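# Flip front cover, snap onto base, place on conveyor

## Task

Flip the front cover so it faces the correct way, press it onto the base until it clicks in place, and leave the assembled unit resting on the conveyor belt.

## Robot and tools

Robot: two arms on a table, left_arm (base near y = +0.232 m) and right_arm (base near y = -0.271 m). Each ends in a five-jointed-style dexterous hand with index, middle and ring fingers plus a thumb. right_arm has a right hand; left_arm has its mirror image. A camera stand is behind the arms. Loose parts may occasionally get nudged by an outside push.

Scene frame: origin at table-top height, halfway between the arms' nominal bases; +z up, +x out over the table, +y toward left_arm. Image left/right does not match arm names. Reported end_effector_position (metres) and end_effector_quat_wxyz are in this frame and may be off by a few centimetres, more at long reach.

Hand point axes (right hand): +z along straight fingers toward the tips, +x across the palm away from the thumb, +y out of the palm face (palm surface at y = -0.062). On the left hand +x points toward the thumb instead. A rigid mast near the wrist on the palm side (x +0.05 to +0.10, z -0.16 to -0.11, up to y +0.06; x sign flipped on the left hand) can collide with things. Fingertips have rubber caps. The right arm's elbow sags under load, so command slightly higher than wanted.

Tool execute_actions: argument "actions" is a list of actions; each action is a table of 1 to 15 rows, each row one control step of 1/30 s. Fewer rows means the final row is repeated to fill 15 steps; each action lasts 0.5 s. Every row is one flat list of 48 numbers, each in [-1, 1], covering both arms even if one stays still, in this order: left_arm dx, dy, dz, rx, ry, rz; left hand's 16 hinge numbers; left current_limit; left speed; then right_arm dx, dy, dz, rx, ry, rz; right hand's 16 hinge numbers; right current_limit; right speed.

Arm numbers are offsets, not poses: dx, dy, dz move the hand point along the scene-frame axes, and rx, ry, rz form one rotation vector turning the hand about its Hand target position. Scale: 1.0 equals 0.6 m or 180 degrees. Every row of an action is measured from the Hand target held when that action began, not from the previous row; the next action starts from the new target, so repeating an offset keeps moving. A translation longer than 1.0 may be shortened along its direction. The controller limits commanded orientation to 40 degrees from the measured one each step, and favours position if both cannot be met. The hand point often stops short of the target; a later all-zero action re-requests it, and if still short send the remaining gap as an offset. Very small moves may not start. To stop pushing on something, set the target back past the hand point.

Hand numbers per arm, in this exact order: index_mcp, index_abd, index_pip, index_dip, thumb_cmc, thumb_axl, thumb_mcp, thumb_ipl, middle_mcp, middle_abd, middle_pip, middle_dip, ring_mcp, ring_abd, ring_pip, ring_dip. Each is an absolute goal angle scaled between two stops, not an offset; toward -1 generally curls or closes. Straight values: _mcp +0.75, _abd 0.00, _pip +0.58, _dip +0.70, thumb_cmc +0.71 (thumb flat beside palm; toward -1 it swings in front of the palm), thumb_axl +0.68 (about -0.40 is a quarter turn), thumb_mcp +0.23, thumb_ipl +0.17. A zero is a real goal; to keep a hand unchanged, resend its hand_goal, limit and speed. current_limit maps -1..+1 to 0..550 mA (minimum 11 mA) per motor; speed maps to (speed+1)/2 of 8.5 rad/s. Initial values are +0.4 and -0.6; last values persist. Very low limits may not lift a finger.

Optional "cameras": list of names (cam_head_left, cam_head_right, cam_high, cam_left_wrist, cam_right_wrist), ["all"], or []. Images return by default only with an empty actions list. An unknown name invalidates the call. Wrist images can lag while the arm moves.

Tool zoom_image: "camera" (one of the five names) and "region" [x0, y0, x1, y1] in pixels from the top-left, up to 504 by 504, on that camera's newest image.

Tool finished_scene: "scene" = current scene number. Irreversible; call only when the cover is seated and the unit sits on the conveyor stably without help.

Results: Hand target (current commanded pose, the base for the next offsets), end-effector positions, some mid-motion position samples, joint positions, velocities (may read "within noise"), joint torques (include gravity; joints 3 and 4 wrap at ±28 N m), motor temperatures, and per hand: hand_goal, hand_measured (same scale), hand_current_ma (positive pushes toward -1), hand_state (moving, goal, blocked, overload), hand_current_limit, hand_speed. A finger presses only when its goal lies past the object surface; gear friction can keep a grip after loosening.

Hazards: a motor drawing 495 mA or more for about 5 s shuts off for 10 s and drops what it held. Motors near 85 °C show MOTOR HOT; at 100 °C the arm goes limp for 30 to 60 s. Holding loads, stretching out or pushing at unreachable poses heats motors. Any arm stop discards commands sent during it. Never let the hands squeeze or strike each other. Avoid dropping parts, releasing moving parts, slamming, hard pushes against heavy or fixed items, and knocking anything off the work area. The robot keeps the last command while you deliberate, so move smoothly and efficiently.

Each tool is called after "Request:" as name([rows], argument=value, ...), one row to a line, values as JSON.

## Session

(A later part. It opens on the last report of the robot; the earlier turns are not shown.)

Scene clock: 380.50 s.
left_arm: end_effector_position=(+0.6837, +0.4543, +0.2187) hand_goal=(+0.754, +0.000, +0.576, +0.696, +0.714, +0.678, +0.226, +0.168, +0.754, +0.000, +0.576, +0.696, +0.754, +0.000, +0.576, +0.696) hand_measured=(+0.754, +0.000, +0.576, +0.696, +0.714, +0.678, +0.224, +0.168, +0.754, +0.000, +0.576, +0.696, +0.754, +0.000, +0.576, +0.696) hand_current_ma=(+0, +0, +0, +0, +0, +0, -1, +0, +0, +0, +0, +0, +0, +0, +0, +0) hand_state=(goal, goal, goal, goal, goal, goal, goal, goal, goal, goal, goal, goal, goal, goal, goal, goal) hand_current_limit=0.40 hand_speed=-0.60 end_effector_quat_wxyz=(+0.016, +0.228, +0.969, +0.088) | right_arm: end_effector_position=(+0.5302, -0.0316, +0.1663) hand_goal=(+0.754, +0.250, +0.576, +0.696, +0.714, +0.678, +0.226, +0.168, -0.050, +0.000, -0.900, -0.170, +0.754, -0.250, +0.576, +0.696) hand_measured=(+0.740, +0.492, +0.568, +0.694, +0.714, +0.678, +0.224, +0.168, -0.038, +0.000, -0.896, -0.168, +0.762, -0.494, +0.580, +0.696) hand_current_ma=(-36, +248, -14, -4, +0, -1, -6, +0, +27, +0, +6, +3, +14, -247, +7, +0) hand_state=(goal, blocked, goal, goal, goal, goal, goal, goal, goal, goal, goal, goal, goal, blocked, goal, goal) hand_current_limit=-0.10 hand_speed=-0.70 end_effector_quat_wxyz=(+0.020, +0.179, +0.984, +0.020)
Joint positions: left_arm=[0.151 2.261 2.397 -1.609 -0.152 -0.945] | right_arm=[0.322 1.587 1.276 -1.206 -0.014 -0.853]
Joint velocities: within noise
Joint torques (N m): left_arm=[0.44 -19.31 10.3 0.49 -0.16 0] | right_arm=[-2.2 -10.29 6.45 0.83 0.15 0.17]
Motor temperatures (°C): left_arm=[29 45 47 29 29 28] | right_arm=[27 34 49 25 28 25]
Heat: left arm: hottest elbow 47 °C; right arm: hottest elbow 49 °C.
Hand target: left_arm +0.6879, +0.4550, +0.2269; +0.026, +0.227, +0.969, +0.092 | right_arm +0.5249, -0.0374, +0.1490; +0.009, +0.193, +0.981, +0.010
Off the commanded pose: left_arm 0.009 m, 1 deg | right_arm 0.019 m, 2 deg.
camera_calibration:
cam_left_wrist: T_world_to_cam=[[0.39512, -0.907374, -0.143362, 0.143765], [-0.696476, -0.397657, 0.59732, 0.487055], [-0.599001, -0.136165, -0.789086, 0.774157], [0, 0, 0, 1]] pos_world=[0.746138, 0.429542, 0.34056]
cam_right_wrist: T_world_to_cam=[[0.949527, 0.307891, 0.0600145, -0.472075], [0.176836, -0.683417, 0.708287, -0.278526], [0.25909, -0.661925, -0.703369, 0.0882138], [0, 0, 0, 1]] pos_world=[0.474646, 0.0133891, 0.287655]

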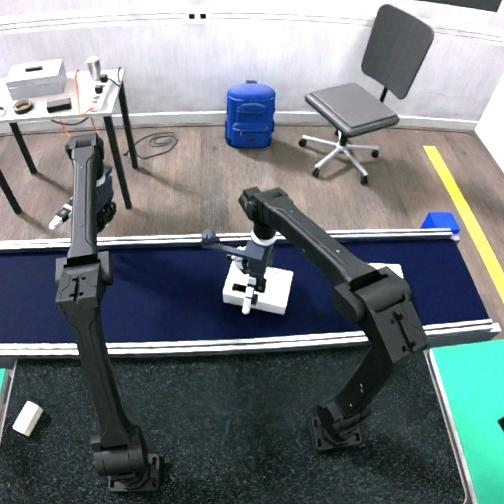

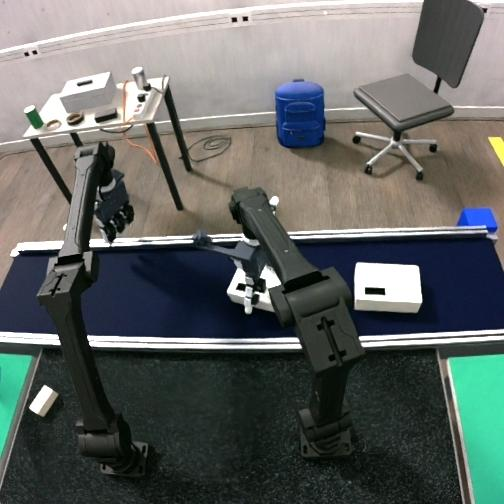

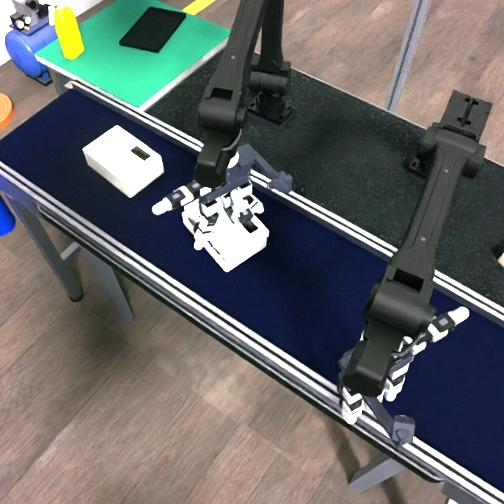

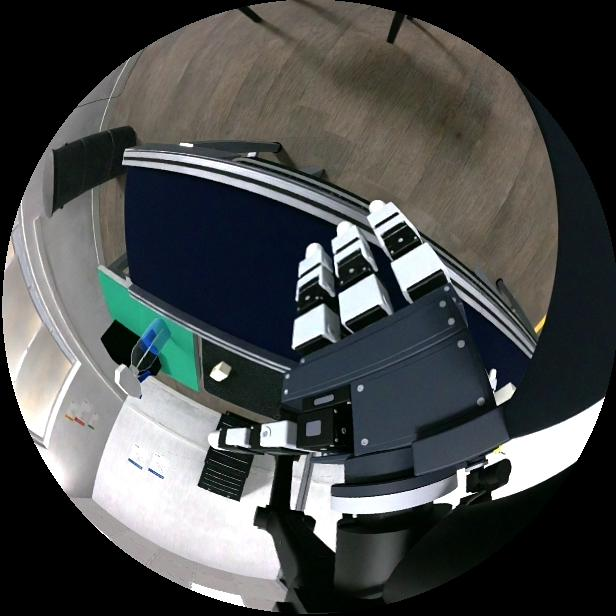

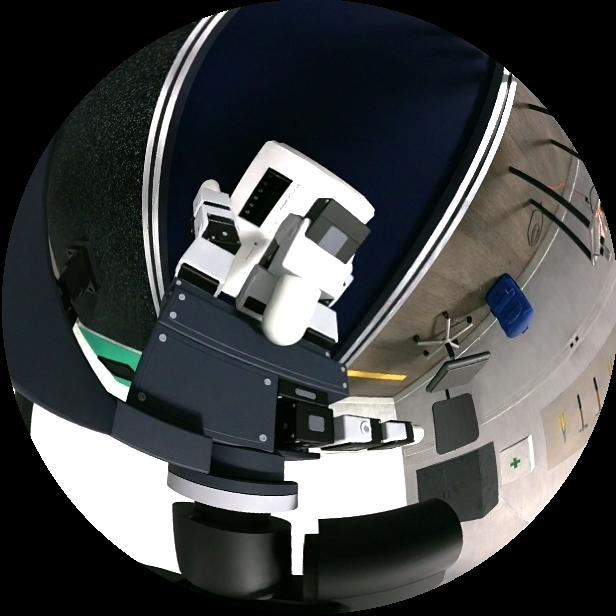

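Request:
execute_actions([
  [[0,0,0,0,0,0,0.754,0,0.576,0.696,0.714,0.678,0.226,0.168,0.754,0,0.576,0.696,0.754,0,0.576,0.696,0.4,-0.6,0.0118,-0.0225,0,0,0,-0.0556,0.754,0.25,0.576,0.696,0.714,0.678,0.226,0.168,-0.05,0,-0.9,-0.17,0.754,-0.25,0.576,0.696,-0.1,-0.7]],
  [[0,0,0,0,0,0,0.754,0,0.576,0.696,0.714,0.678,0.226,0.168,0.754,0,0.576,0.696,0.754,0,0.576,0.696,0.4,-0.6,0.0087,-0.0252,0,0,0,-0.0556,0.754,0.25,0.576,0.696,0.714,0.678,0.226,0.168,-0.05,0,-0.9,-0.17,0.754,-0.25,0.576,0.696,-0.1,-0.7]],
  [[0,0,0,0,0,0,0.754,0,0.576,0.696,0.714,0.678,0.226,0.168,0.754,0,0.576,0.696,0.754,0,0.576,0.696,0.4,-0.6,0.0052,-0.0272,0,0,0,-0.0556,0.754,0.25,0.576,0.696,0.714,0.678,0.226,0.168,-0.05,0,-0.9,-0.17,0.754,-0.25,0.576,0.696,-0.1,-0.7]],
], cameras=["cam_high","cam_head_right"])

Scene clock: 388.63 s.
left_arm: end_effector_position=(+0.6837, +0.4543, +0.2187) hand_goal=(+0.754, +0.000, +0.576, +0.696, +0.714, +0.678, +0.226, +0.168, +0.754, +0.000, +0.576, +0.696, +0.754, +0.000, +0.576, +0.696) hand_measured=(+0.754, +0.000, +0.576, +0.696, +0.714, +0.678, +0.224, +0.168, +0.754, +0.000, +0.576, +0.696, +0.754, +0.000, +0.576, +0.696) hand_current_ma=(+0, +0, +0, +0, +0, +0, -1, +0, +0, +0, +0, +0, +0, +0, +0, +0) hand_state=(goal, goal, goal, goal, goal, goal, goal, goal, goal, goal, goal, goal, goal, goal, goal, goal) hand_current_limit=0.40 hand_speed=-0.60 end_effector_quat_wxyz=(+0.016, +0.228, +0.969, +0.088) | right_arm: end_effector_position=(+0.5464, -0.0733, +0.1667) hand_goal=(+0.754, +0.250, +0.576, +0.696, +0.714, +0.678, +0.226, +0.168, -0.050, +0.000, -0.900, -0.170, +0.754, -0.250, +0.576, +0.696) hand_measured=(+0.734, +0.492, +0.566, +0.694, +0.714, +0.678, +0.224, +0.168, -0.038, +0.000, -0.896, -0.168, +0.756, -0.494, +0.578, +0.696) hand_current_ma=(-49, +247, -20, -4, +0, -1, -6, +0, +27, +0, +6, +3, +4, -247, +3, +0) hand_state=(goal, blocked, goal, goal, goal, goal, goal, goal, goal, goal, goal, goal, goal, blocked, goal, goal) hand_current_limit=-0.10 hand_speed=-0.70 end_effector_quat_wxyz=(+0.019, +0.426, +0.904, +0.021)
Joint positions: left_arm=[0.151 2.261 2.397 -1.609 -0.152 -0.945] | right_arm=[0.322 1.549 1.231 -1.195 -0.002 -0.332]
Joint torques (N m): left_arm=[0.44 -19.31 10.3 0.5 -0.16 0] | right_arm=[-2.49 -9.7 6.48 0.72 0.34 0.17]
Heat: left arm: hottest elbow 47 °C; right arm: hottest elbow 48 °C.
Hand target: left_arm +0.6879, +0.4550, +0.2269; +0.026, +0.227, +0.969, +0.092 | right_arm +0.5403, -0.0824, +0.1491; +0.011, +0.440, +0.898, +0.007
Off the commanded pose: left_arm 0.009 m, 1 deg | right_arm 0.021 m, 3 deg.
Step readings (end_effector_position of left_arm | right_arm):
0: (+0.6837, +0.4543, +0.2187) | (+0.5302, -0.0316, +0.1663)
1: (+0.6837, +0.4543, +0.2187) | (+0.5304, -0.0318, +0.1663)
2: (+0.6837, +0.4543, +0.2187) | (+0.5308, -0.0324, +0.1663)
4: (+0.6837, +0.4543, +0.2187) | (+0.5322, -0.0347, +0.1665)
8: (+0.6837, +0.4543, +0.2187) | (+0.5338, -0.0395, +0.1664)
15: (+0.6837, +0.4543, +0.2187) | (+0.5364, -0.0427, +0.1664)
16: (+0.6837, +0.4543, +0.2187) | (+0.5366, -0.0431, +0.1664)
17: (+0.6837, +0.4543, +0.2187) | (+0.5373, -0.0440, +0.1665)
19: (+0.6837, +0.4543, +0.2187) | (+0.5384, -0.0470, +0.1667)
23: (+0.6837, +0.4543, +0.2187) | (+0.5397, -0.0526, +0.1667)
30: (+0.6837, +0.4543, +0.2187) | (+0.5419, -0.0565, +0.1664)
31: (+0.6837, +0.4543, +0.2187) | (+0.5422, -0.0570, +0.1666)
32: (+0.6837, +0.4543, +0.2187) | (+0.5427, -0.0581, +0.1665)
34: (+0.6837, +0.4543, +0.2187) | (+0.5434, -0.0615, +0.1666)
38: (+0.6837, +0.4543, +0.2187) | (+0.5440, -0.0677, +0.1666)
45: (+0.6837, +0.4543, +0.2187) | (+0.5458, -0.0719, +0.1667)
Images, in order (width x height): cam_head_right 504x504, cam_high 504x504.

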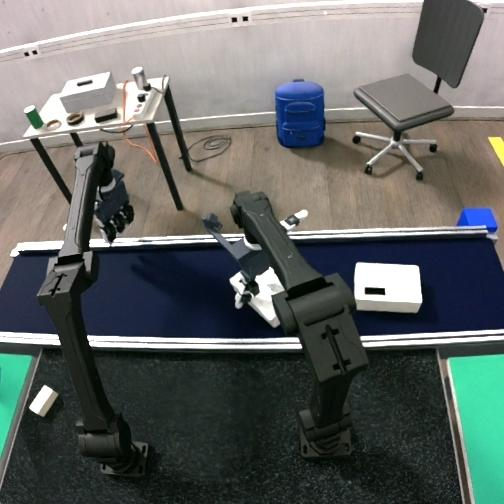

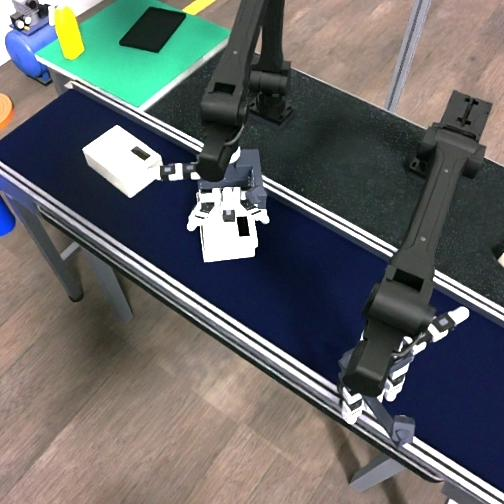

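Request:
execute_actions([
  [[0,0,0,0,0,0,0.754,0,0.576,0.696,0.714,0.678,0.226,0.168,0.754,0,0.576,0.696,0.754,0,0.576,0.696,0.4,-0.6,0.0017,-0.0289,0,0,0,-0.0556,0.754,0.25,0.576,0.696,0.714,0.678,0.226,0.168,-0.05,0,-0.9,-0.17,0.754,-0.25,0.576,0.696,-0.1,-0.7]],
  [[0,0,0,0,0,0,0.754,0,0.576,0.696,0.714,0.678,0.226,0.168,0.754,0,0.576,0.696,0.754,0,0.576,0.696,0.4,-0.6,-0.0025,-0.0280,0,0,0,-0.0556,0.754,0.25,0.576,0.696,0.714,0.678,0.226,0.168,-0.05,0,-0.9,-0.17,0.754,-0.25,0.576,0.696,-0.1,-0.7]],
  [[0,0,0,0,0,0,0.754,0,0.576,0.696,0.714,0.678,0.226,0.168,0.754,0,0.576,0.696,0.754,0,0.576,0.696,0.4,-0.6,-0.0063,-0.0270,0,0,0,-0.0556,0.754,0.25,0.576,0.696,0.714,0.678,0.226,0.168,-0.05,0,-0.9,-0.17,0.754,-0.25,0.576,0.696,-0.1,-0.7]],
], cameras=["cam_high","cam_head_right","cam_right_wrist"])

Scene clock: 399.13 s.
left_arm: end_effector_position=(+0.6837, +0.4543, +0.2187) hand_goal=(+0.754, +0.000, +0.576, +0.696, +0.714, +0.678, +0.226, +0.168, +0.754, +0.000, +0.576, +0.696, +0.754, +0.000, +0.576, +0.696) hand_measured=(+0.754, +0.000, +0.576, +0.696, +0.714, +0.678, +0.224, +0.168, +0.754, +0.000, +0.576, +0.696, +0.754, +0.000, +0.576, +0.696) hand_current_ma=(+0, +0, +0, +0, +0, +0, -1, +0, +0, +0, +0, +0, +0, +0, +0, +0) hand_state=(goal, goal, goal, goal, goal, goal, goal, goal, goal, goal, goal, goal, goal, goal, goal, goal) hand_current_limit=0.40 hand_speed=-0.60 end_effector_quat_wxyz=(+0.016, +0.228, +0.969, +0.088) | right_arm: end_effector_position=(+0.5447, -0.1243, +0.1664) hand_goal=(+0.754, +0.250, +0.576, +0.696, +0.714, +0.678, +0.226, +0.168, -0.050, +0.000, -0.900, -0.170, +0.754, -0.250, +0.576, +0.696) hand_measured=(+0.734, +0.488, +0.566, +0.694, +0.714, +0.678, +0.224, +0.168, -0.038, +0.000, -0.896, -0.168, +0.758, -0.494, +0.578, +0.696) hand_current_ma=(-50, +248, -20, -4, +0, -1, -6, +0, +27, +0, +6, +3, +5, -247, +3, +0) hand_state=(goal, blocked, goal, goal, goal, goal, goal, goal, goal, goal, goal, goal, goal, blocked, goal, goal) hand_current_limit=-0.10 hand_speed=-0.70 end_effector_quat_wxyz=(+0.018, +0.647, +0.762, +0.022)
Joint positions: left_arm=[0.151 2.261 2.397 -1.609 -0.152 -0.945] | right_arm=[0.322 1.524 1.202 -1.194 0.01 0.194]
Joint torques (N m): left_arm=[0.44 -19.31 10.33 0.49 -0.16 0] | right_arm=[-2.26 -9.23 6.48 0.53 0.42 0.16]
Heat: left arm: hottest elbow 47 °C; right arm: hottest elbow 48 °C.
Hand target: left_arm +0.6879, +0.4550, +0.2269; +0.026, +0.227, +0.969, +0.092 | right_arm +0.5360, -0.1328, +0.1490; +0.013, +0.658, +0.753, +0.004
Off the commanded pose: left_arm 0.009 m, 1 deg | right_arm 0.021 m, 3 deg.
Step readings (end_effector_position of left_arm | right_arm):
0: (+0.6837, +0.4543, +0.2187) | (+0.5464, -0.0733, +0.1667)
1: (+0.6837, +0.4543, +0.2187) | (+0.5465, -0.0736, +0.1667)
2: (+0.6837, +0.4543, +0.2187) | (+0.5467, -0.0745, +0.1665)
4: (+0.6837, +0.4543, +0.2187) | (+0.5469, -0.0779, +0.1665)
8: (+0.6837, +0.4543, +0.2187) | (+0.5466, -0.0842, +0.1665)
15: (+0.6837, +0.4543, +0.2187) | (+0.5476, -0.0885, +0.1665)
16: (+0.6837, +0.4543, +0.2187) | (+0.5478, -0.0890, +0.1665)
17: (+0.6837, +0.4543, +0.2187) | (+0.5479, -0.0902, +0.1665)
19: (+0.6837, +0.4543, +0.2187) | (+0.5476, -0.0941, +0.1663)
23: (+0.6837, +0.4543, +0.2187) | (+0.5467, -0.1009, +0.1664)
30: (+0.6837, +0.4543, +0.2187) | (+0.5472, -0.1056, +0.1664)
31: (+0.6837, +0.4543, +0.2187) | (+0.5472, -0.1061, +0.1664)
32: (+0.6837, +0.4543, +0.2187) | (+0.5472, -0.1074, +0.1664)
34: (+0.6837, +0.4543, +0.2187) | (+0.5466, -0.1112, +0.1664)
38: (+0.6837, +0.4543, +0.2187) | (+0.5451, -0.1180, +0.1664)
45: (+0.6837, +0.4543, +0.2187) | (+0.5448, -0.1227, +0.1664)
camera_calibration:
cam_right_wrist: T_world_to_cam=[[0.741353, -0.669854, 0.0411194, -0.462234], [-0.506801, -0.518626, 0.688607, 0.0516703], [-0.439941, -0.53134, -0.723968, 0.423543], [0, 0, 0, 1]] pos_world=[0.555199, -0.0577867, 0.290057]
Images, in order (width x height): cam_head_right 504x504, cam_high 504x504, cam_right_wrist 616x616.

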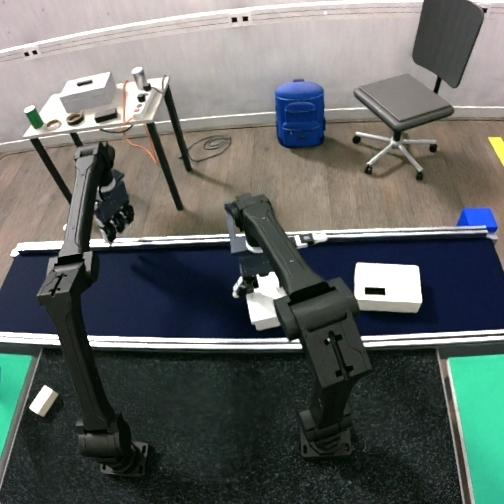

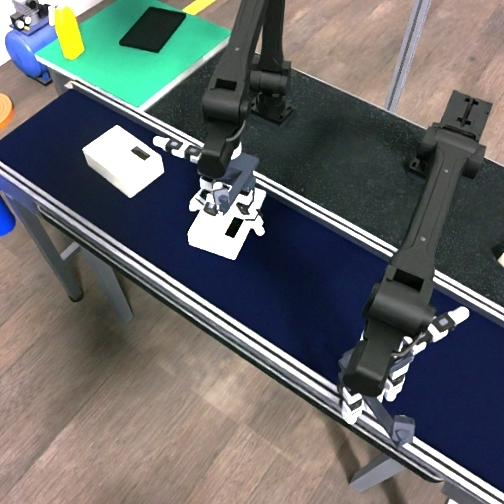

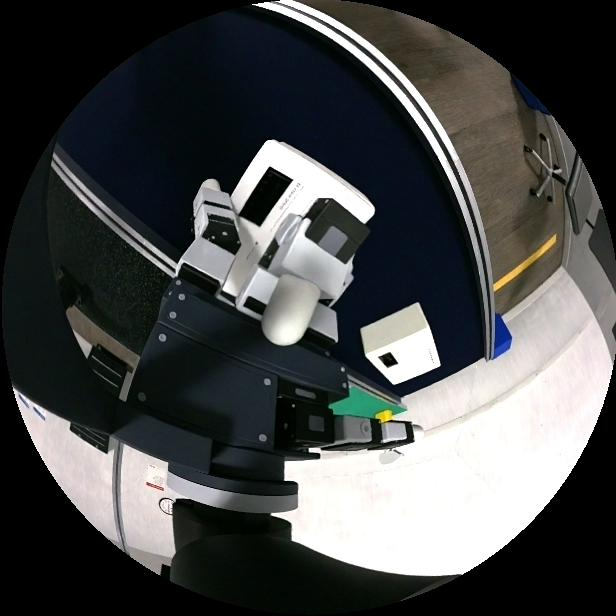

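Request:
execute_actions([
  [[0,0,0,0,0,0,0.754,0,0.576,0.696,0.714,0.678,0.226,0.168,0.754,0,0.576,0.696,0.754,0,0.576,0.696,0.4,-0.6,-0.0103,-0.0265,0,0,0,-0.0556,0.754,0.25,0.576,0.696,0.714,0.678,0.226,0.168,-0.05,0,-0.9,-0.17,0.754,-0.25,0.576,0.696,-0.1,-0.7]],
  [[0,0,0,0,0,0,0.754,0,0.576,0.696,0.714,0.678,0.226,0.168,0.754,0,0.576,0.696,0.754,0,0.576,0.696,0.4,-0.6,0,0,0,0,0,0,0.754,0.56,0.576,0.696,0.714,0.678,0.226,0.168,-0.05,0,-0.9,-0.17,0.754,-0.56,0.576,0.696,0.1,-0.5]],
  [[0,0,0,0,0,0,0.754,0,0.576,0.696,0.714,0.678,0.226,0.168,0.754,0,0.576,0.696,0.754,0,0.576,0.696,0.4,-0.6,0.025,0,0.05,0,0,0,0.754,0.56,0.576,0.696,0.714,0.678,0.226,0.168,-0.05,0,-0.9,-0.17,0.754,-0.56,0.576,0.696,0.1,-0.5]],
  [[0,0,0,0,0,0,0.754,0,0.576,0.696,0.714,0.678,0.226,0.168,0.754,0,0.576,0.696,0.754,0,0.576,0.696,0.4,-0.6,0,0,0.15,0,0,0,0.754,0.56,0.576,0.696,0.714,0.678,0.226,0.168,-0.05,0,-0.9,-0.17,0.754,-0.56,0.576,0.696,0.1,-0.5]],
], cameras=["cam_high","cam_head_right","cam_right_wrist"])

Scene clock: 411.00 s.
left_arm: end_effector_position=(+0.6837, +0.4543, +0.2187) hand_goal=(+0.754, +0.000, +0.576, +0.696, +0.714, +0.678, +0.226, +0.168, +0.754, +0.000, +0.576, +0.696, +0.754, +0.000, +0.576, +0.696) hand_measured=(+0.754, +0.000, +0.576, +0.696, +0.714, +0.678, +0.224, +0.168, +0.754, +0.000, +0.576, +0.696, +0.754, +0.000, +0.576, +0.696) hand_current_ma=(+0, +0, +0, +0, +0, +0, -1, +0, +0, +0, +0, +0, +0, +0, +0, +0) hand_state=(goal, goal, goal, goal, goal, goal, goal, goal, goal, goal, goal, goal, goal, goal, goal, goal) hand_current_limit=0.40 hand_speed=-0.60 end_effector_quat_wxyz=(+0.016, +0.228, +0.969, +0.088) | right_arm: end_effector_position=(+0.5306, -0.1488, +0.2548) hand_goal=(+0.754, +0.560, +0.576, +0.696, +0.714, +0.678, +0.226, +0.168, -0.050, +0.000, -0.900, -0.170, +0.754, -0.560, +0.576, +0.696) hand_measured=(+0.750, +0.554, +0.572, +0.694, +0.714, +0.678, +0.222, +0.168, -0.038, +0.000, -0.896, -0.168, +0.750, -0.560, +0.576, +0.696) hand_current_ma=(-5, -10, -4, -4, +0, -1, -7, +0, +27, +0, +6, +3, -5, +0, -1, +0) hand_state=(goal, goal, goal, goal, goal, goal, goal, goal, goal, goal, goal, goal, goal, goal, goal, goal) hand_current_limit=0.10 hand_speed=-0.50 end_effector_quat_wxyz=(+0.007, +0.717, +0.697, -0.007)
Joint positions: left_arm=[0.151 2.261 2.397 -1.609 -0.152 -0.945] | right_arm=[0.317 1.481 1.404 -1.5 0.019 0.38]
Joint torques (N m): left_arm=[0.44 -19.31 10.3 0.49 -0.16 0] | right_arm=[-2.73 -8.23 13.94 -0.06 0.2 -0.05]
Heat: left arm: hottest elbow 47 °C; right arm: hottest elbow 48 °C.
Hand target: left_arm +0.6879, +0.4550, +0.2269; +0.026, +0.227, +0.969, +0.092 | right_arm +0.5448, -0.1486, +0.2690; +0.013, +0.721, +0.693, +0.003
Off the commanded pose: left_arm 0.009 m, 1 deg | right_arm 0.020 m, 1 deg.
Step readings (end_effector_position of left_arm | right_arm):
0: (+0.6837, +0.4543, +0.2187) | (+0.5447, -0.1243, +0.1664)
1: (+0.6837, +0.4543, +0.2187) | (+0.5447, -0.1246, +0.1664)
2: (+0.6837, +0.4543, +0.2187) | (+0.5446, -0.1255, +0.1664)
4: (+0.6837, +0.4543, +0.2187) | (+0.5435, -0.1289, +0.1662)
8: (+0.6837, +0.4543, +0.2187) | (+0.5414, -0.1350, +0.1664)
15: (+0.6837, +0.4543, +0.2187) | (+0.5404, -0.1395, +0.1662)
16: (+0.6837, +0.4543, +0.2187) | (+0.5403, -0.1398, +0.1662)
17: (+0.6837, +0.4543, +0.2187) | (+0.5400, -0.1403, +0.1659)
19: (+0.6837, +0.4543, +0.2187) | (+0.5377, -0.1422, +0.1631)
23: (+0.6837, +0.4543, +0.2187) | (+0.5363, -0.1432, +0.1615)
30: (+0.6837, +0.4543, +0.2187) | (+0.5363, -0.1434, +0.1615)
31: (+0.6837, +0.4543, +0.2187) | (+0.5362, -0.1435, +0.1615)
32: (+0.6837, +0.4543, +0.2187) | (+0.5353, -0.1438, +0.1612)
34: (+0.6837, +0.4543, +0.2187) | (+0.5312, -0.1453, +0.1600)
38: (+0.6837, +0.4543, +0.2187) | (+0.5269, -0.1469, +0.1614)
45: (+0.6837, +0.4543, +0.2187) | (+0.5266, -0.1484, +0.1640)
46: (+0.6837, +0.4543, +0.2187) | (+0.5263, -0.1487, +0.1647)
47: (+0.6837, +0.4543, +0.2187) | (+0.5244, -0.1495, +0.1668)
49: (+0.6837, +0.4543, +0.2187) | (+0.5211, -0.1513, +0.1787)
53: (+0.6837, +0.4543, +0.2187) | (+0.5274, -0.1498, +0.2193)
60: (+0.6837, +0.4543, +0.2187) | (+0.5332, -0.1478, +0.2558)
camera_calibration:
cam_right_wrist: T_world_to_cam=[[0.60226, -0.797967, 0.023051, -0.412593], [-0.556428, -0.398905, 0.728878, 0.0048336], [-0.572426, -0.4518, -0.684256, 0.540332], [0, 0, 0, 1]] pos_world=[0.560478, -0.0831852, 0.375713]
Images, in order (width x height): cam_head_right 504x504, cam_high 504x504, cam_right_wrist 616x616.

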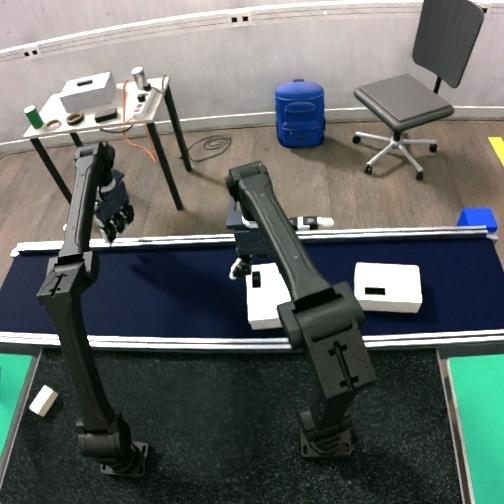

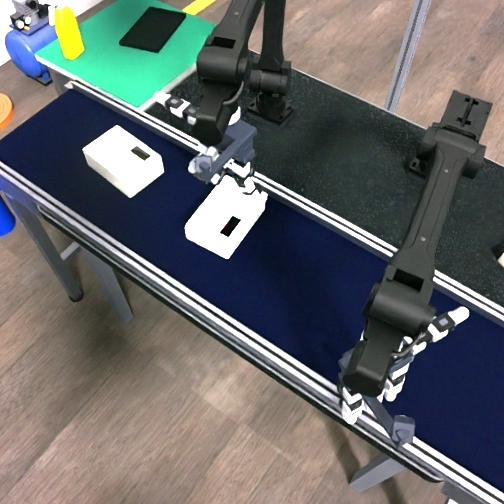

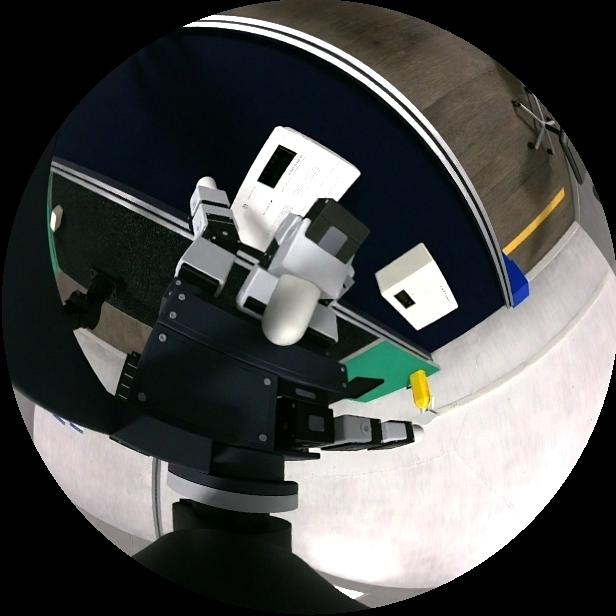

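Request:
zoom_image(camera="cam_right_wrist", region=[180, 100, 480, 350])

Request:
zoom_image(camera="cam_high", region=[160, 150, 300, 280])

Scaled by 1.680 from the camera's 616x616 image, which has a finer 880x880 frame.

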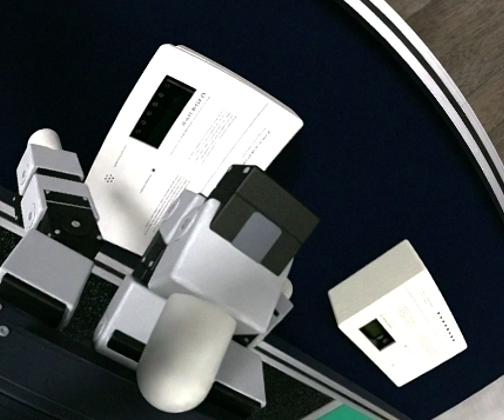

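Scaled by 3.600.

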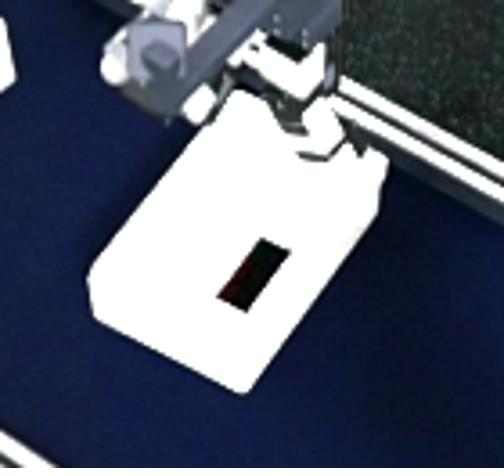

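Request:
zoom_image(camera="cam_right_wrist", region=[360, 230, 480, 350])

Request:
zoom_image(camera="cam_head_right", region=[230, 230, 450, 350])

Scaled by 4.200 from the camera's 616x616 image, which has a finer 880x880 frame.

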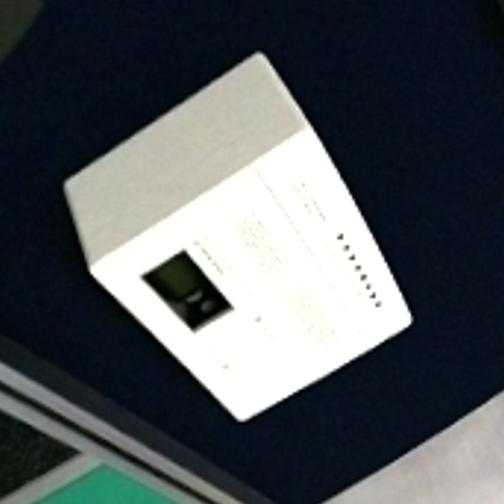

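Scaled by 2.291.

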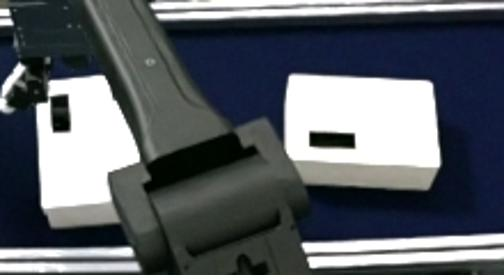

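Request:
execute_actions([
  [[0,0,0,0,0,0,0.754,0,0.576,0.696,0.714,0.678,0.226,0.168,0.754,0,0.576,0.696,0.754,0,0.576,0.696,0.4,-0.6,-0.0217,0.0107,0.025,0.0555,0.0575,-0.0867,0.96,0,0.025,0.19,-0.571,0.678,0.2247,-0.1027,0.96,0,0.025,0.19,1.0,0,0.5,0.6,0.2,-0.4]],
  [[0,0,0,0,0,0,0.754,0,0.576,0.696,0.714,0.678,0.226,0.168,0.754,0,0.576,0.696,0.754,0,0.576,0.696,0.4,-0.6,-0.0217,0.0107,0.01,0.0555,0.0575,-0.0867,0.96,0,0.025,0.19,-0.571,0.678,0.2247,-0.1027,0.96,0,0.025,0.19,1.0,0,0.5,0.6,0.2,-0.4]],
  [[0,0,0,0,0,0,0.754,0,0.576,0.696,0.714,0.678,0.226,0.168,0.754,0,0.576,0.696,0.754,0,0.576,0.696,0.4,-0.6,-0.0217,0.0107,0,0.0555,0.0575,-0.0867,0.96,0,0.025,0.19,-0.571,0.678,0.2247,-0.1027,0.96,0,0.025,0.19,1.0,0,0.5,0.6,0.2,-0.4]],
], cameras=["cam_high"])

Scene clock: 467.50 s.
left_arm: end_effector_position=(+0.6837, +0.4543, +0.2187) hand_goal=(+0.754, +0.000, +0.576, +0.696, +0.714, +0.678, +0.226, +0.168, +0.754, +0.000, +0.576, +0.696, +0.754, +0.000, +0.576, +0.696) hand_measured=(+0.754, +0.000, +0.576, +0.696, +0.714, +0.678, +0.224, +0.168, +0.754, +0.000, +0.576, +0.696, +0.754, +0.000, +0.576, +0.696) hand_current_ma=(+0, +0, +0, +0, +0, +0, -1, +0, +0, +0, +0, +0, +0, +0, +0, +0) hand_state=(goal, goal, goal, goal, goal, goal, goal, goal, goal, goal, goal, goal, goal, goal, goal, goal) hand_current_limit=0.40 hand_speed=-0.60 end_effector_quat_wxyz=(+0.016, +0.228, +0.969, +0.088) | right_arm: end_effector_position=(+0.4915, -0.1317, +0.2753) hand_goal=(+0.960, +0.000, +0.026, +0.190, -0.570, +0.678, +0.224, -0.102, +0.960, +0.000, +0.026, +0.190, +1.000, +0.000, +0.500, +0.600) hand_measured=(+0.952, +0.004, +0.028, +0.194, -0.566, +0.678, +0.222, -0.100, +0.952, +0.000, +0.024, +0.188, +0.990, +0.000, +0.500, +0.602) hand_current_ma=(-16, +4, +3, +5, +7, -1, -5, +2, -17, +0, -2, -3, -20, +0, +0, +3) hand_state=(goal, goal, goal, goal, goal, goal, goal, goal, goal, goal, goal, goal, goal, goal, goal, goal) hand_current_limit=0.20 hand_speed=-0.40 end_effector_quat_wxyz=(-0.333, +0.893, +0.303, +0.013)
Joint positions: left_arm=[0.151 2.261 2.397 -1.609 -0.152 -0.945] | right_arm=[0.173 1.573 1.605 -1.667 -0.677 1.103]
Joint torques (N m): left_arm=[0.38 -19.31 10.32 0.5 -0.16 0.01] | right_arm=[-2.26 -9.35 14.46 -0.2 -0.88 0.01]
Motor temperatures (°C): left_arm=[29 46 47 29 29 28] | right_arm=[27 33 56 25 28 25]
Heat: left arm: hottest elbow 47 °C; right arm: hottest elbow 56 °C.
Hand target: left_arm +0.6879, +0.4550, +0.2269; +0.026, +0.227, +0.969, +0.092 | right_arm +0.5057, -0.1293, +0.2898; -0.345, +0.885, +0.312, -0.016
Off the commanded pose: left_arm 0.009 m, 1 deg | right_arm 0.021 m, 4 deg.
joint sent to its limit (right arm) — joint 4 (wrist pitch), lower limit. The joint targets are off in orientation, not in position.
Step readings (end_effector_position of left_arm | right_arm):
0: (+0.6837, +0.4543, +0.2187) | (+0.5306, -0.1488, +0.2548)
1: (+0.6837, +0.4543, +0.2187) | (+0.5298, -0.1480, +0.2544)
2: (+0.6837, +0.4543, +0.2187) | (+0.5264, -0.1451, +0.2537)
4: (+0.6837, +0.4543, +0.2187) | (+0.5200, -0.1394, +0.2549)
8: (+0.6837, +0.4543, +0.2187) | (+0.5194, -0.1353, +0.2669)
15: (+0.6837, +0.4543, +0.2187) | (+0.5193, -0.1417, +0.2723)
16: (+0.6837, +0.4543, +0.2187) | (+0.5184, -0.1413, +0.2715)
17: (+0.6837, +0.4543, +0.2187) | (+0.5148, -0.1370, +0.2696)
19: (+0.6837, +0.4543, +0.2187) | (+0.5100, -0.1307, +0.2683)
23: (+0.6837, +0.4543, +0.2187) | (+0.5070, -0.1281, +0.2736)
30: (+0.6837, +0.4543, +0.2187) | (+0.5059, -0.1353, +0.2774)
31: (+0.6837, +0.4543, +0.2187) | (+0.5052, -0.1353, +0.2771)
32: (+0.6837, +0.4543, +0.2187) | (+0.5025, -0.1307, +0.2766)
34: (+0.6837, +0.4543, +0.2187) | (+0.4984, -0.1226, +0.2769)
38: (+0.6837, +0.4543, +0.2187) | (+0.4956, -0.1218, +0.2786)
45: (+0.6837, +0.4543, +0.2187) | (+0.4937, -0.1313, +0.2763)
Images, in order (width x height): cam_high 504x504.

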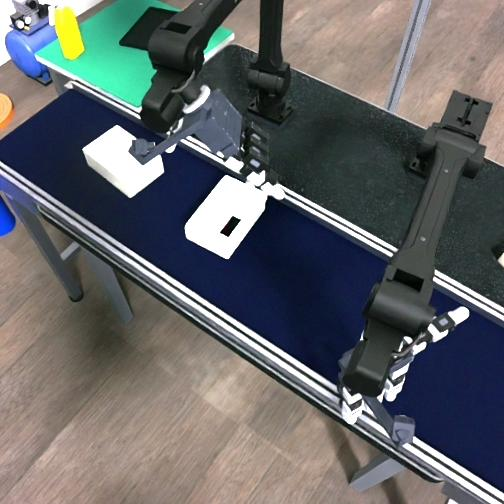

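Request:
execute_actions([
  [[0,0,0,0,0,0,0.754,0,0.576,0.696,0.714,0.678,0.226,0.168,0.754,0,0.576,0.696,0.754,0,0.576,0.696,0.4,-0.6,-0.02,0.0103,0,0.0555,0.0575,-0.0867,0.96,0,0.025,0.19,-0.571,0.678,0.2247,-0.1027,0.96,0,0.025,0.19,1.0,0,0.5,0.6,0.2,-0.4]],
  [[0,0,0,0,0,0,0.754,0,0.576,0.696,0.714,0.678,0.226,0.168,0.754,0,0.576,0.696,0.754,0,0.576,0.696,0.4,-0.6,-0.02,0.0103,0,0.0555,0.0575,-0.0867,0.96,0,0.025,0.19,-0.571,0.678,0.2247,-0.1027,0.96,0,0.025,0.19,1.0,0,0.5,0.6,0.2,-0.4]],
  [[0,0,0,0,0,0,0.754,0,0.576,0.696,0.714,0.678,0.226,0.168,0.754,0,0.576,0.696,0.754,0,0.576,0.696,0.4,-0.6,0,0,0,0,0,0,0.96,0,0.025,0.19,-0.571,0.678,0.2247,-0.1027,0.96,0,0.025,0.19,1.0,0,0.5,0.6,0.2,-0.4]],
], cameras=["cam_high","cam_right_wrist"])

Scene clock: 474.37 s.
left_arm: end_effector_position=(+0.6837, +0.4543, +0.2187) hand_goal=(+0.754, +0.000, +0.576, +0.696, +0.714, +0.678, +0.226, +0.168, +0.754, +0.000, +0.576, +0.696, +0.754, +0.000, +0.576, +0.696) hand_measured=(+0.754, +0.000, +0.576, +0.696, +0.714, +0.678, +0.224, +0.168, +0.754, +0.000, +0.576, +0.696, +0.754, +0.000, +0.576, +0.696) hand_current_ma=(+0, +0, +0, +0, +0, +0, -1, +0, +0, +0, +0, +0, +0, +0, +0, +0) hand_state=(goal, goal, goal, goal, goal, goal, goal, goal, goal, goal, goal, goal, goal, goal, goal, goal) hand_current_limit=0.40 hand_speed=-0.60 end_effector_quat_wxyz=(+0.016, +0.228, +0.969, +0.088) | right_arm: end_effector_position=(+0.4859, -0.1177, +0.2912) hand_goal=(+0.960, +0.000, +0.026, +0.190, -0.570, +0.678, +0.224, -0.102, +0.960, +0.000, +0.026, +0.190, +1.000, +0.000, +0.500, +0.600) hand_measured=(+0.948, +0.002, +0.026, +0.192, -0.568, +0.678, +0.222, -0.100, +0.950, +0.000, +0.024, +0.188, +0.988, +0.000, +0.500, +0.602) hand_current_ma=(-25, +4, +0, +4, +2, -1, -5, +2, -22, +0, -2, -3, -24, +0, -1, +3) hand_state=(goal, goal, goal, goal, goal, goal, goal, goal, goal, goal, goal, goal, goal, goal, goal, goal) hand_current_limit=0.20 hand_speed=-0.40 end_effector_quat_wxyz=(-0.534, +0.845, -0.001, -0.025)
Joint positions: left_arm=[0.151 2.261 2.397 -1.609 -0.152 -0.945] | right_arm=[0.034 1.589 1.562 -1.492 -1.127 1.677]
Joint torques (N m): left_arm=[0.44 -19.31 10.3 0.5 -0.16 0] | right_arm=[-1.85 -12.22 8.05 0.75 -0.98 0.06]
Motor temperatures (°C): left_arm=[29 46 47 29 29 28] | right_arm=[27 33 57 25 28 25]
Heat: left arm: hottest elbow 47 °C; right arm: hottest elbow 57 °C.
Hand target: left_arm +0.6879, +0.4550, +0.2269; +0.026, +0.227, +0.969, +0.092 | right_arm +0.4817, -0.1170, +0.2900; -0.532, +0.846, -0.003, -0.026
Off the commanded pose: left_arm 0.009 m, 1 deg | right_arm 0.004 m, 0 deg.
Step readings (end_effector_position of left_arm | right_arm):
0: (+0.6837, +0.4543, +0.2187) | (+0.4915, -0.1317, +0.2753)
1: (+0.6837, +0.4543, +0.2187) | (+0.4911, -0.1307, +0.2756)
2: (+0.6837, +0.4543, +0.2187) | (+0.4891, -0.1252, +0.2768)
4: (+0.6837, +0.4543, +0.2187) | (+0.4859, -0.1150, +0.2807)
8: (+0.6837, +0.4543, +0.2187) | (+0.4843, -0.1166, +0.2824)
15: (+0.6837, +0.4543, +0.2187) | (+0.4843, -0.1264, +0.2780)
16: (+0.6837, +0.4543, +0.2187) | (+0.4836, -0.1252, +0.2785)
17: (+0.6837, +0.4543, +0.2187) | (+0.4821, -0.1197, +0.2817)
19: (+0.6837, +0.4543, +0.2187) | (+0.4793, -0.1096, +0.2898)
23: (+0.6837, +0.4543, +0.2187) | (+0.4831, -0.1100, +0.2982)
30: (+0.6837, +0.4543, +0.2187) | (+0.4892, -0.1183, +0.2895)
31: (+0.6837, +0.4543, +0.2187) | (+0.4891, -0.1182, +0.2881)
32: (+0.6837, +0.4543, +0.2187) | (+0.4888, -0.1181, +0.2869)
34: (+0.6837, +0.4543, +0.2187) | (+0.4886, -0.1179, +0.2859)
38: (+0.6837, +0.4543, +0.2187) | (+0.4878, -0.1178, +0.2876)
45: (+0.6837, +0.4543, +0.2187) | (+0.4866, -0.1177, +0.2917)
camera_calibration:
cam_right_wrist: T_world_to_cam=[[-0.798265, -0.29354, -0.525935, 0.538139], [-0.382912, -0.426694, 0.819336, -0.148189], [-0.464921, 0.855434, 0.228214, 0.389593], [0, 0, 0, 1]] pos_world=[0.553964, -0.238537, 0.315532]
Images, in order (width x height): cam_high 504x504, cam_right_wrist 616x616.

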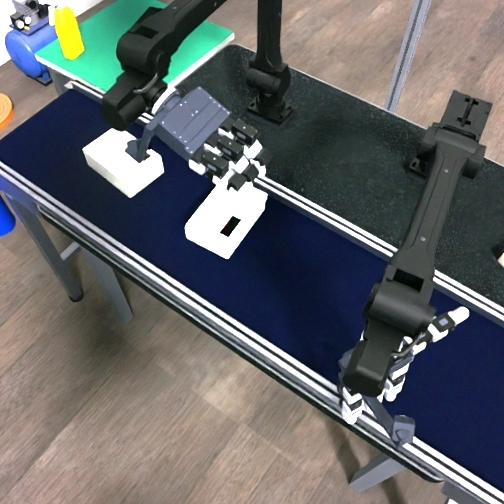

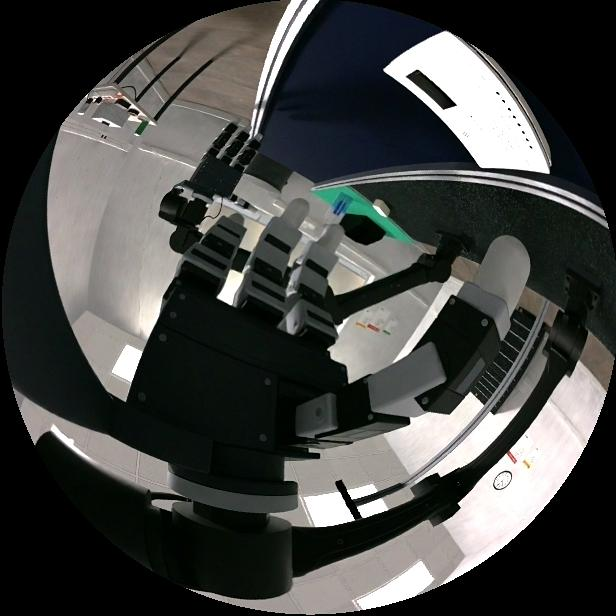

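Request:
zoom_image(camera="cam_right_wrist", region=[370, 20, 570, 190])

Scaled by 2.520 from the camera's 616x616 image, which has a finer 880x880 frame.

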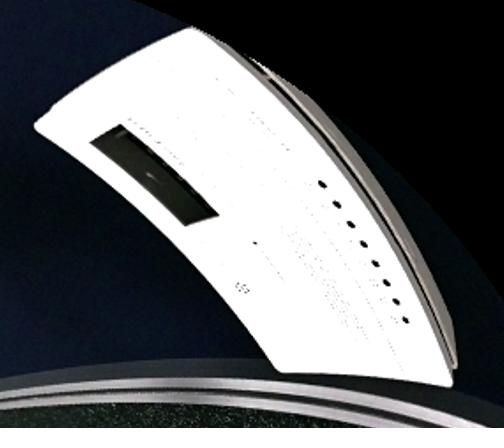

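Request:
execute_actions([
  [[0,0,0,0,0,0,0.754,0,0.576,0.696,0.714,0.678,0.226,0.168,0.754,0,0.576,0.696,0.754,0,0.576,0.696,0.4,-0.6,-0.011,0,-0.17,0,0,0.006,0.96,0,0.025,0.19,-0.571,0.678,0.2247,-0.1027,0.96,0,0.025,0.19,1.0,0,0.5,0.6,0.2,-0.4]],
  [[0,0,0,0,0,0,0.754,0,0.576,0.696,0.714,0.678,0.226,0.168,0.754,0,0.576,0.696,0.754,0,0.576,0.696,0.4,-0.6,0,0,-0.1,0,0,0.005,0.96,0,0.025,0.19,-0.571,0.678,0.2247,-0.1027,0.96,0,0.025,0.19,1.0,0,0.5,0.6,0.2,-0.4]],
], cameras=["cam_high","cam_right_wrist","cam_head_left"])

Scene clock: 493.43 s.
left_arm: end_effector_position=(+0.6837, +0.4543, +0.2187) hand_goal=(+0.754, +0.000, +0.576, +0.696, +0.714, +0.678, +0.226, +0.168, +0.754, +0.000, +0.576, +0.696, +0.754, +0.000, +0.576, +0.696) hand_measured=(+0.754, +0.000, +0.576, +0.696, +0.714, +0.678, +0.224, +0.168, +0.754, +0.000, +0.576, +0.696, +0.754, +0.000, +0.576, +0.696) hand_current_ma=(+0, +0, +0, +0, +0, +0, -1, +0, +0, +0, +0, +0, +0, +0, +0, +0) hand_state=(goal, goal, goal, goal, goal, goal, goal, goal, goal, goal, goal, goal, goal, goal, goal, goal) hand_current_limit=0.40 hand_speed=-0.60 end_effector_quat_wxyz=(+0.016, +0.228, +0.969, +0.088) | right_arm: end_effector_position=(+0.4763, -0.1195, +0.1355) hand_goal=(+0.960, +0.000, +0.026, +0.190, -0.570, +0.678, +0.224, -0.102, +0.960, +0.000, +0.026, +0.190, +1.000, +0.000, +0.500, +0.600) hand_measured=(+0.948, +0.002, +0.026, +0.192, -0.570, +0.678, +0.222, -0.100, +0.950, +0.000, +0.024, +0.188, +0.990, +0.000, +0.500, +0.602) hand_current_ma=(-25, +3, +0, +4, +0, -1, -5, +2, -22, +0, -2, -3, -24, +0, -1, +3) hand_state=(goal, goal, goal, goal, goal, goal, goal, goal, goal, goal, goal, goal, goal, goal, goal, goal) hand_current_limit=0.20 hand_speed=-0.40 end_effector_quat_wxyz=(-0.532, +0.846, +0.007, -0.033)
Joint positions: left_arm=[0.151 2.261 2.397 -1.609 -0.152 -0.945] | right_arm=[0.034 1.673 1.247 -1.143 -1.124 1.626]
Joint torques (N m): left_arm=[0.38 -19.31 10.3 0.49 -0.17 0] | right_arm=[-1.61 -10.75 7.62 0.68 -1.12 -0.17]
Heat: left arm: hottest elbow 47 °C; right arm: hottest elbow 54 °C.
Hand target: left_arm +0.6879, +0.4550, +0.2269; +0.026, +0.227, +0.969, +0.092 | right_arm +0.4752, -0.1170, +0.1280; -0.531, +0.846, +0.011, -0.035
Off the commanded pose: left_arm 0.009 m, 1 deg | right_arm 0.008 m, 1 deg.
Step readings (end_effector_position of left_arm | right_arm):
0: (+0.6837, +0.4543, +0.2187) | (+0.4859, -0.1177, +0.2913)
1: (+0.6837, +0.4543, +0.2187) | (+0.4859, -0.1177, +0.2901)
2: (+0.6837, +0.4543, +0.2187) | (+0.4858, -0.1176, +0.2860)
4: (+0.6837, +0.4543, +0.2187) | (+0.4809, -0.1181, +0.2667)
8: (+0.6837, +0.4543, +0.2187) | (+0.4669, -0.1200, +0.2174)
15: (+0.6837, +0.4543, +0.2187) | (+0.4744, -0.1196, +0.1919)
16: (+0.6837, +0.4543, +0.2187) | (+0.4755, -0.1195, +0.1915)
17: (+0.6837, +0.4543, +0.2187) | (+0.4767, -0.1194, +0.1894)
19: (+0.6837, +0.4543, +0.2187) | (+0.4776, -0.1193, +0.1805)
23: (+0.6837, +0.4543, +0.2187) | (+0.4730, -0.1197, +0.1548)
30: (+0.6837, +0.4543, +0.2187) | (+0.4752, -0.1196, +0.1357)
camera_calibration:
cam_right_wrist: T_world_to_cam=[[-0.794122, -0.313042, -0.520937, 0.443091], [-0.369578, -0.43172, 0.822818, -0.0324409], [-0.482476, 0.845945, 0.227145, 0.429582], [0, 0, 0, 1]] pos_world=[0.547142, -0.238702, 0.159938]
Images, in order (width x height): cam_head_left 504x504, cam_high 504x504, cam_right_wrist 616x616.

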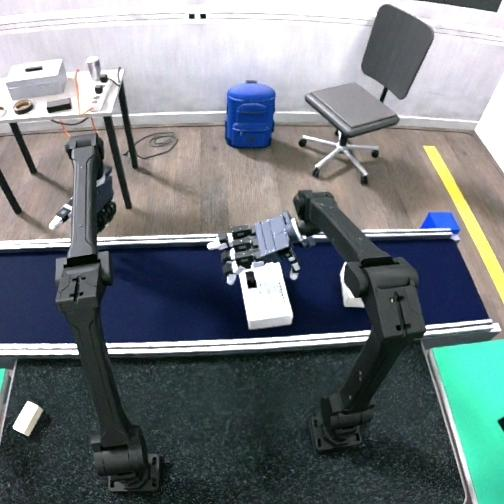

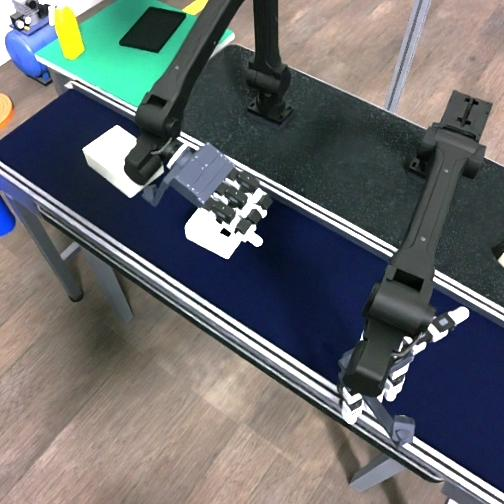

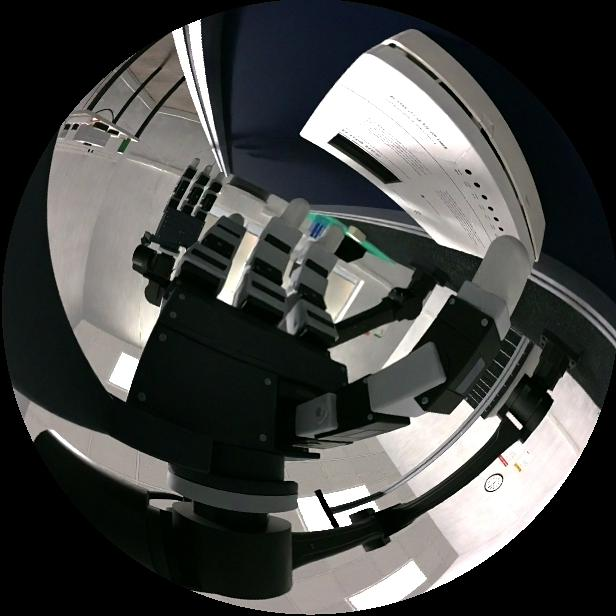

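Request:
zoom_image(camera="cam_head_left", region=[200, 200, 360, 350])

Request:
zoom_image(camera="cam_right_wrist", region=[280, 10, 570, 290])

Scaled by 3.150.

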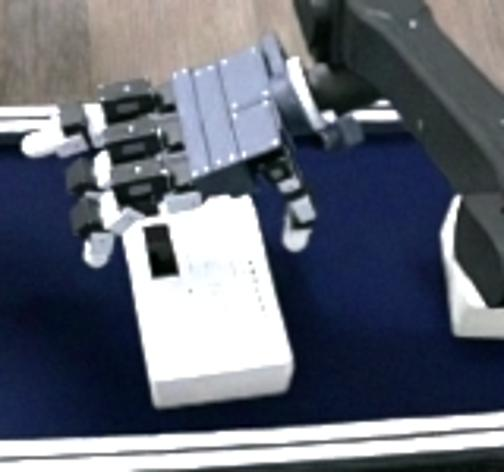

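Scaled by 1.738 from the camera's 616x616 image, which has a finer 880x880 frame.

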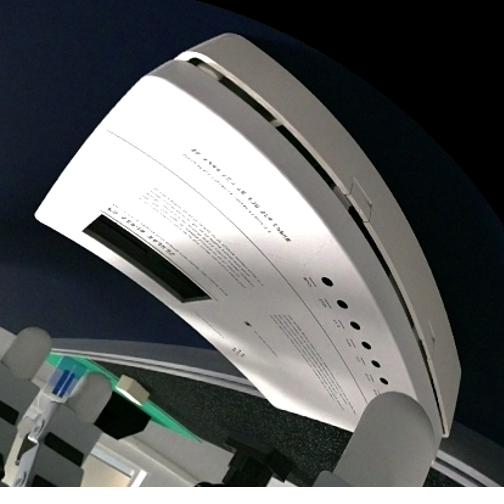

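Request:
execute_actions([
  [[0,0,0,0,0,0,0.754,0,0.576,0.696,0.714,0.678,0.226,0.168,0.754,0,0.576,0.696,0.754,0,0.576,0.696,0.4,-0.6,-0.017,-0.002,-0.04,0,0,0,0.96,0,0.025,0.19,-0.571,0.678,0.2247,-0.1027,0.96,0,0.025,0.19,1.0,0,0.5,0.6,0.2,-0.4]],
  [[0,0,0,0,0,0,0.754,0,0.576,0.696,0.714,0.678,0.226,0.168,0.754,0,0.576,0.696,0.754,0,0.576,0.696,0.4,-0.6,0,0,-0.032,0,0,0,0.96,0,0.025,0.19,-0.571,0.678,0.2247,-0.1027,0.96,0,0.025,0.19,1.0,0,0.5,0.6,0.2,-0.4]],
], cameras=["cam_right_wrist","cam_head_left"])

Request:
zoom_image(camera="cam_right_wrist", region=[230, 10, 570, 330])

Request:
zoom_image(camera="cam_head_left", region=[200, 200, 360, 350])

Scene clock: 522.00 s.
left_arm: end_effector_position=(+0.6837, +0.4543, +0.2187) hand_goal=(+0.754, +0.000, +0.576, +0.696, +0.714, +0.678, +0.226, +0.168, +0.754, +0.000, +0.576, +0.696, +0.754, +0.000, +0.576, +0.696) hand_measured=(+0.754, +0.000, +0.576, +0.696, +0.714, +0.678, +0.224, +0.168, +0.754, +0.000, +0.576, +0.696, +0.754, +0.000, +0.576, +0.696) hand_current_ma=(+0, +0, +0, +0, +0, +0, -1, +0, +0, +0, +0, +0, +0, +0, +0, +0) hand_state=(goal, goal, goal, goal, goal, goal, goal, goal, goal, goal, goal, goal, goal, goal, goal, goal) hand_current_limit=0.40 hand_speed=-0.60 end_effector_quat_wxyz=(+0.016, +0.228, +0.969, +0.088) | right_arm: end_effector_position=(+0.4685, -0.1201, +0.0961) hand_goal=(+0.960, +0.000, +0.026, +0.190, -0.570, +0.678, +0.224, -0.102, +0.960, +0.000, +0.026, +0.190, +1.000, +0.000, +0.500, +0.600) hand_measured=(+0.948, +0.002, +0.026, +0.192, -0.570, +0.678, +0.222, -0.100, +0.950, +0.000, +0.024, +0.188, +0.990, +0.000, +0.500, +0.602) hand_current_ma=(-25, +3, +0, +4, +0, -1, -5, +2, -22, +0, -2, -3, -24, +0, -1, +3) hand_state=(goal, goal, goal, goal, goal, goal, goal, goal, goal, goal, goal, goal, goal, goal, goal, goal) hand_current_limit=0.20 hand_speed=-0.40 end_effector_quat_wxyz=(-0.532, +0.846, +0.011, -0.028)
Joint positions: left_arm=[0.151 2.261 2.397 -1.609 -0.152 -0.945] | right_arm=[0.034 1.697 1.163 -1.027 -1.124 1.622]
Joint torques (N m): left_arm=[0.5 -19.31 10.3 0.49 -0.16 0] | right_arm=[-1.67 -10.05 6.87 0.68 -1.12 -0.16]
Motor temperatures (°C): left_arm=[28 46 47 29 29 28] | right_arm=[27 33 51 25 30 25]
Heat: left arm: hottest elbow 47 °C; right arm: hottest elbow 51 °C.
Hand target: left_arm +0.6879, +0.4550, +0.2269; +0.026, +0.227, +0.969, +0.092 | right_arm +0.4650, -0.1182, +0.0848; -0.531, +0.846, +0.011, -0.035
Off the commanded pose: left_arm 0.009 m, 1 deg | right_arm 0.012 m, 1 deg.
Step readings (end_effector_position of left_arm | right_arm):
0: (+0.6837, +0.4543, +0.2187) | (+0.4763, -0.1195, +0.1355)
1: (+0.6837, +0.4543, +0.2187) | (+0.4763, -0.1195, +0.1354)
2: (+0.6837, +0.4543, +0.2187) | (+0.4767, -0.1195, +0.1342)
4: (+0.6837, +0.4543, +0.2187) | (+0.4757, -0.1195, +0.1292)
8: (+0.6837, +0.4543, +0.2187) | (+0.4674, -0.1201, +0.1178)
15: (+0.6837, +0.4543, +0.2187) | (+0.4680, -0.1201, +0.1150)
16: (+0.6837, +0.4543, +0.2187) | (+0.4682, -0.1201, +0.1149)
17: (+0.6837, +0.4543, +0.2187) | (+0.4688, -0.1200, +0.1144)
19: (+0.6837, +0.4543, +0.2187) | (+0.4697, -0.1200, +0.1116)
23: (+0.6837, +0.4543, +0.2187) | (+0.4686, -0.1201, +0.1029)
30: (+0.6837, +0.4543, +0.2187) | (+0.4681, -0.1201, +0.0962)
camera_calibration:
cam_right_wrist: T_world_to_cam=[[-0.787423, -0.313823, -0.530548, 0.413827], [-0.378643, -0.432926, 0.818049, 0.00140428], [-0.48641, 0.845039, 0.222069, 0.437462], [0, 0, 0, 1]] pos_world=[0.539174, -0.239197, 0.121259]
Images, in order (width x height): cam_head_left 504x504, cam_right_wrist 616x616.

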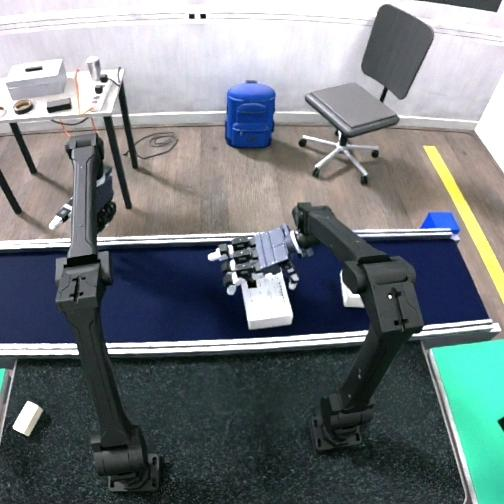

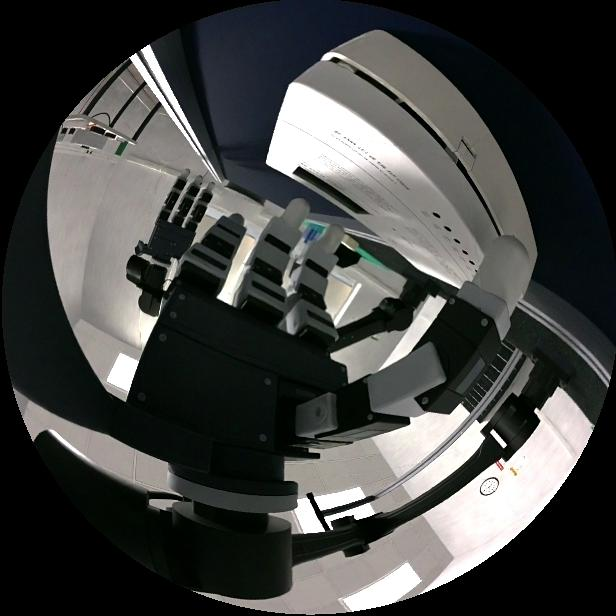

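Scaled by 1.482 from the camera's 616x616 image, which has a finer 880x880 frame.

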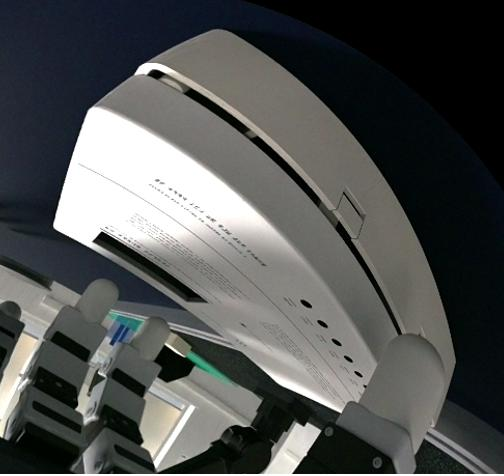

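Scaled by 3.150.

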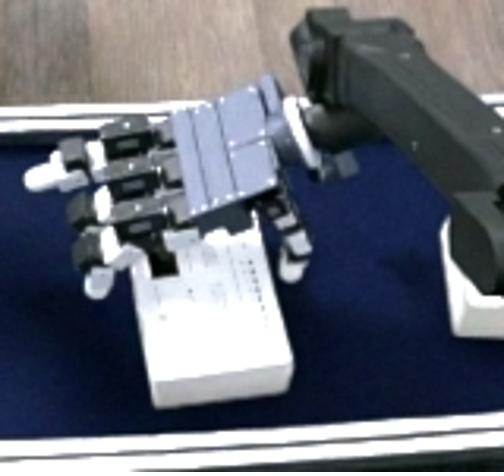

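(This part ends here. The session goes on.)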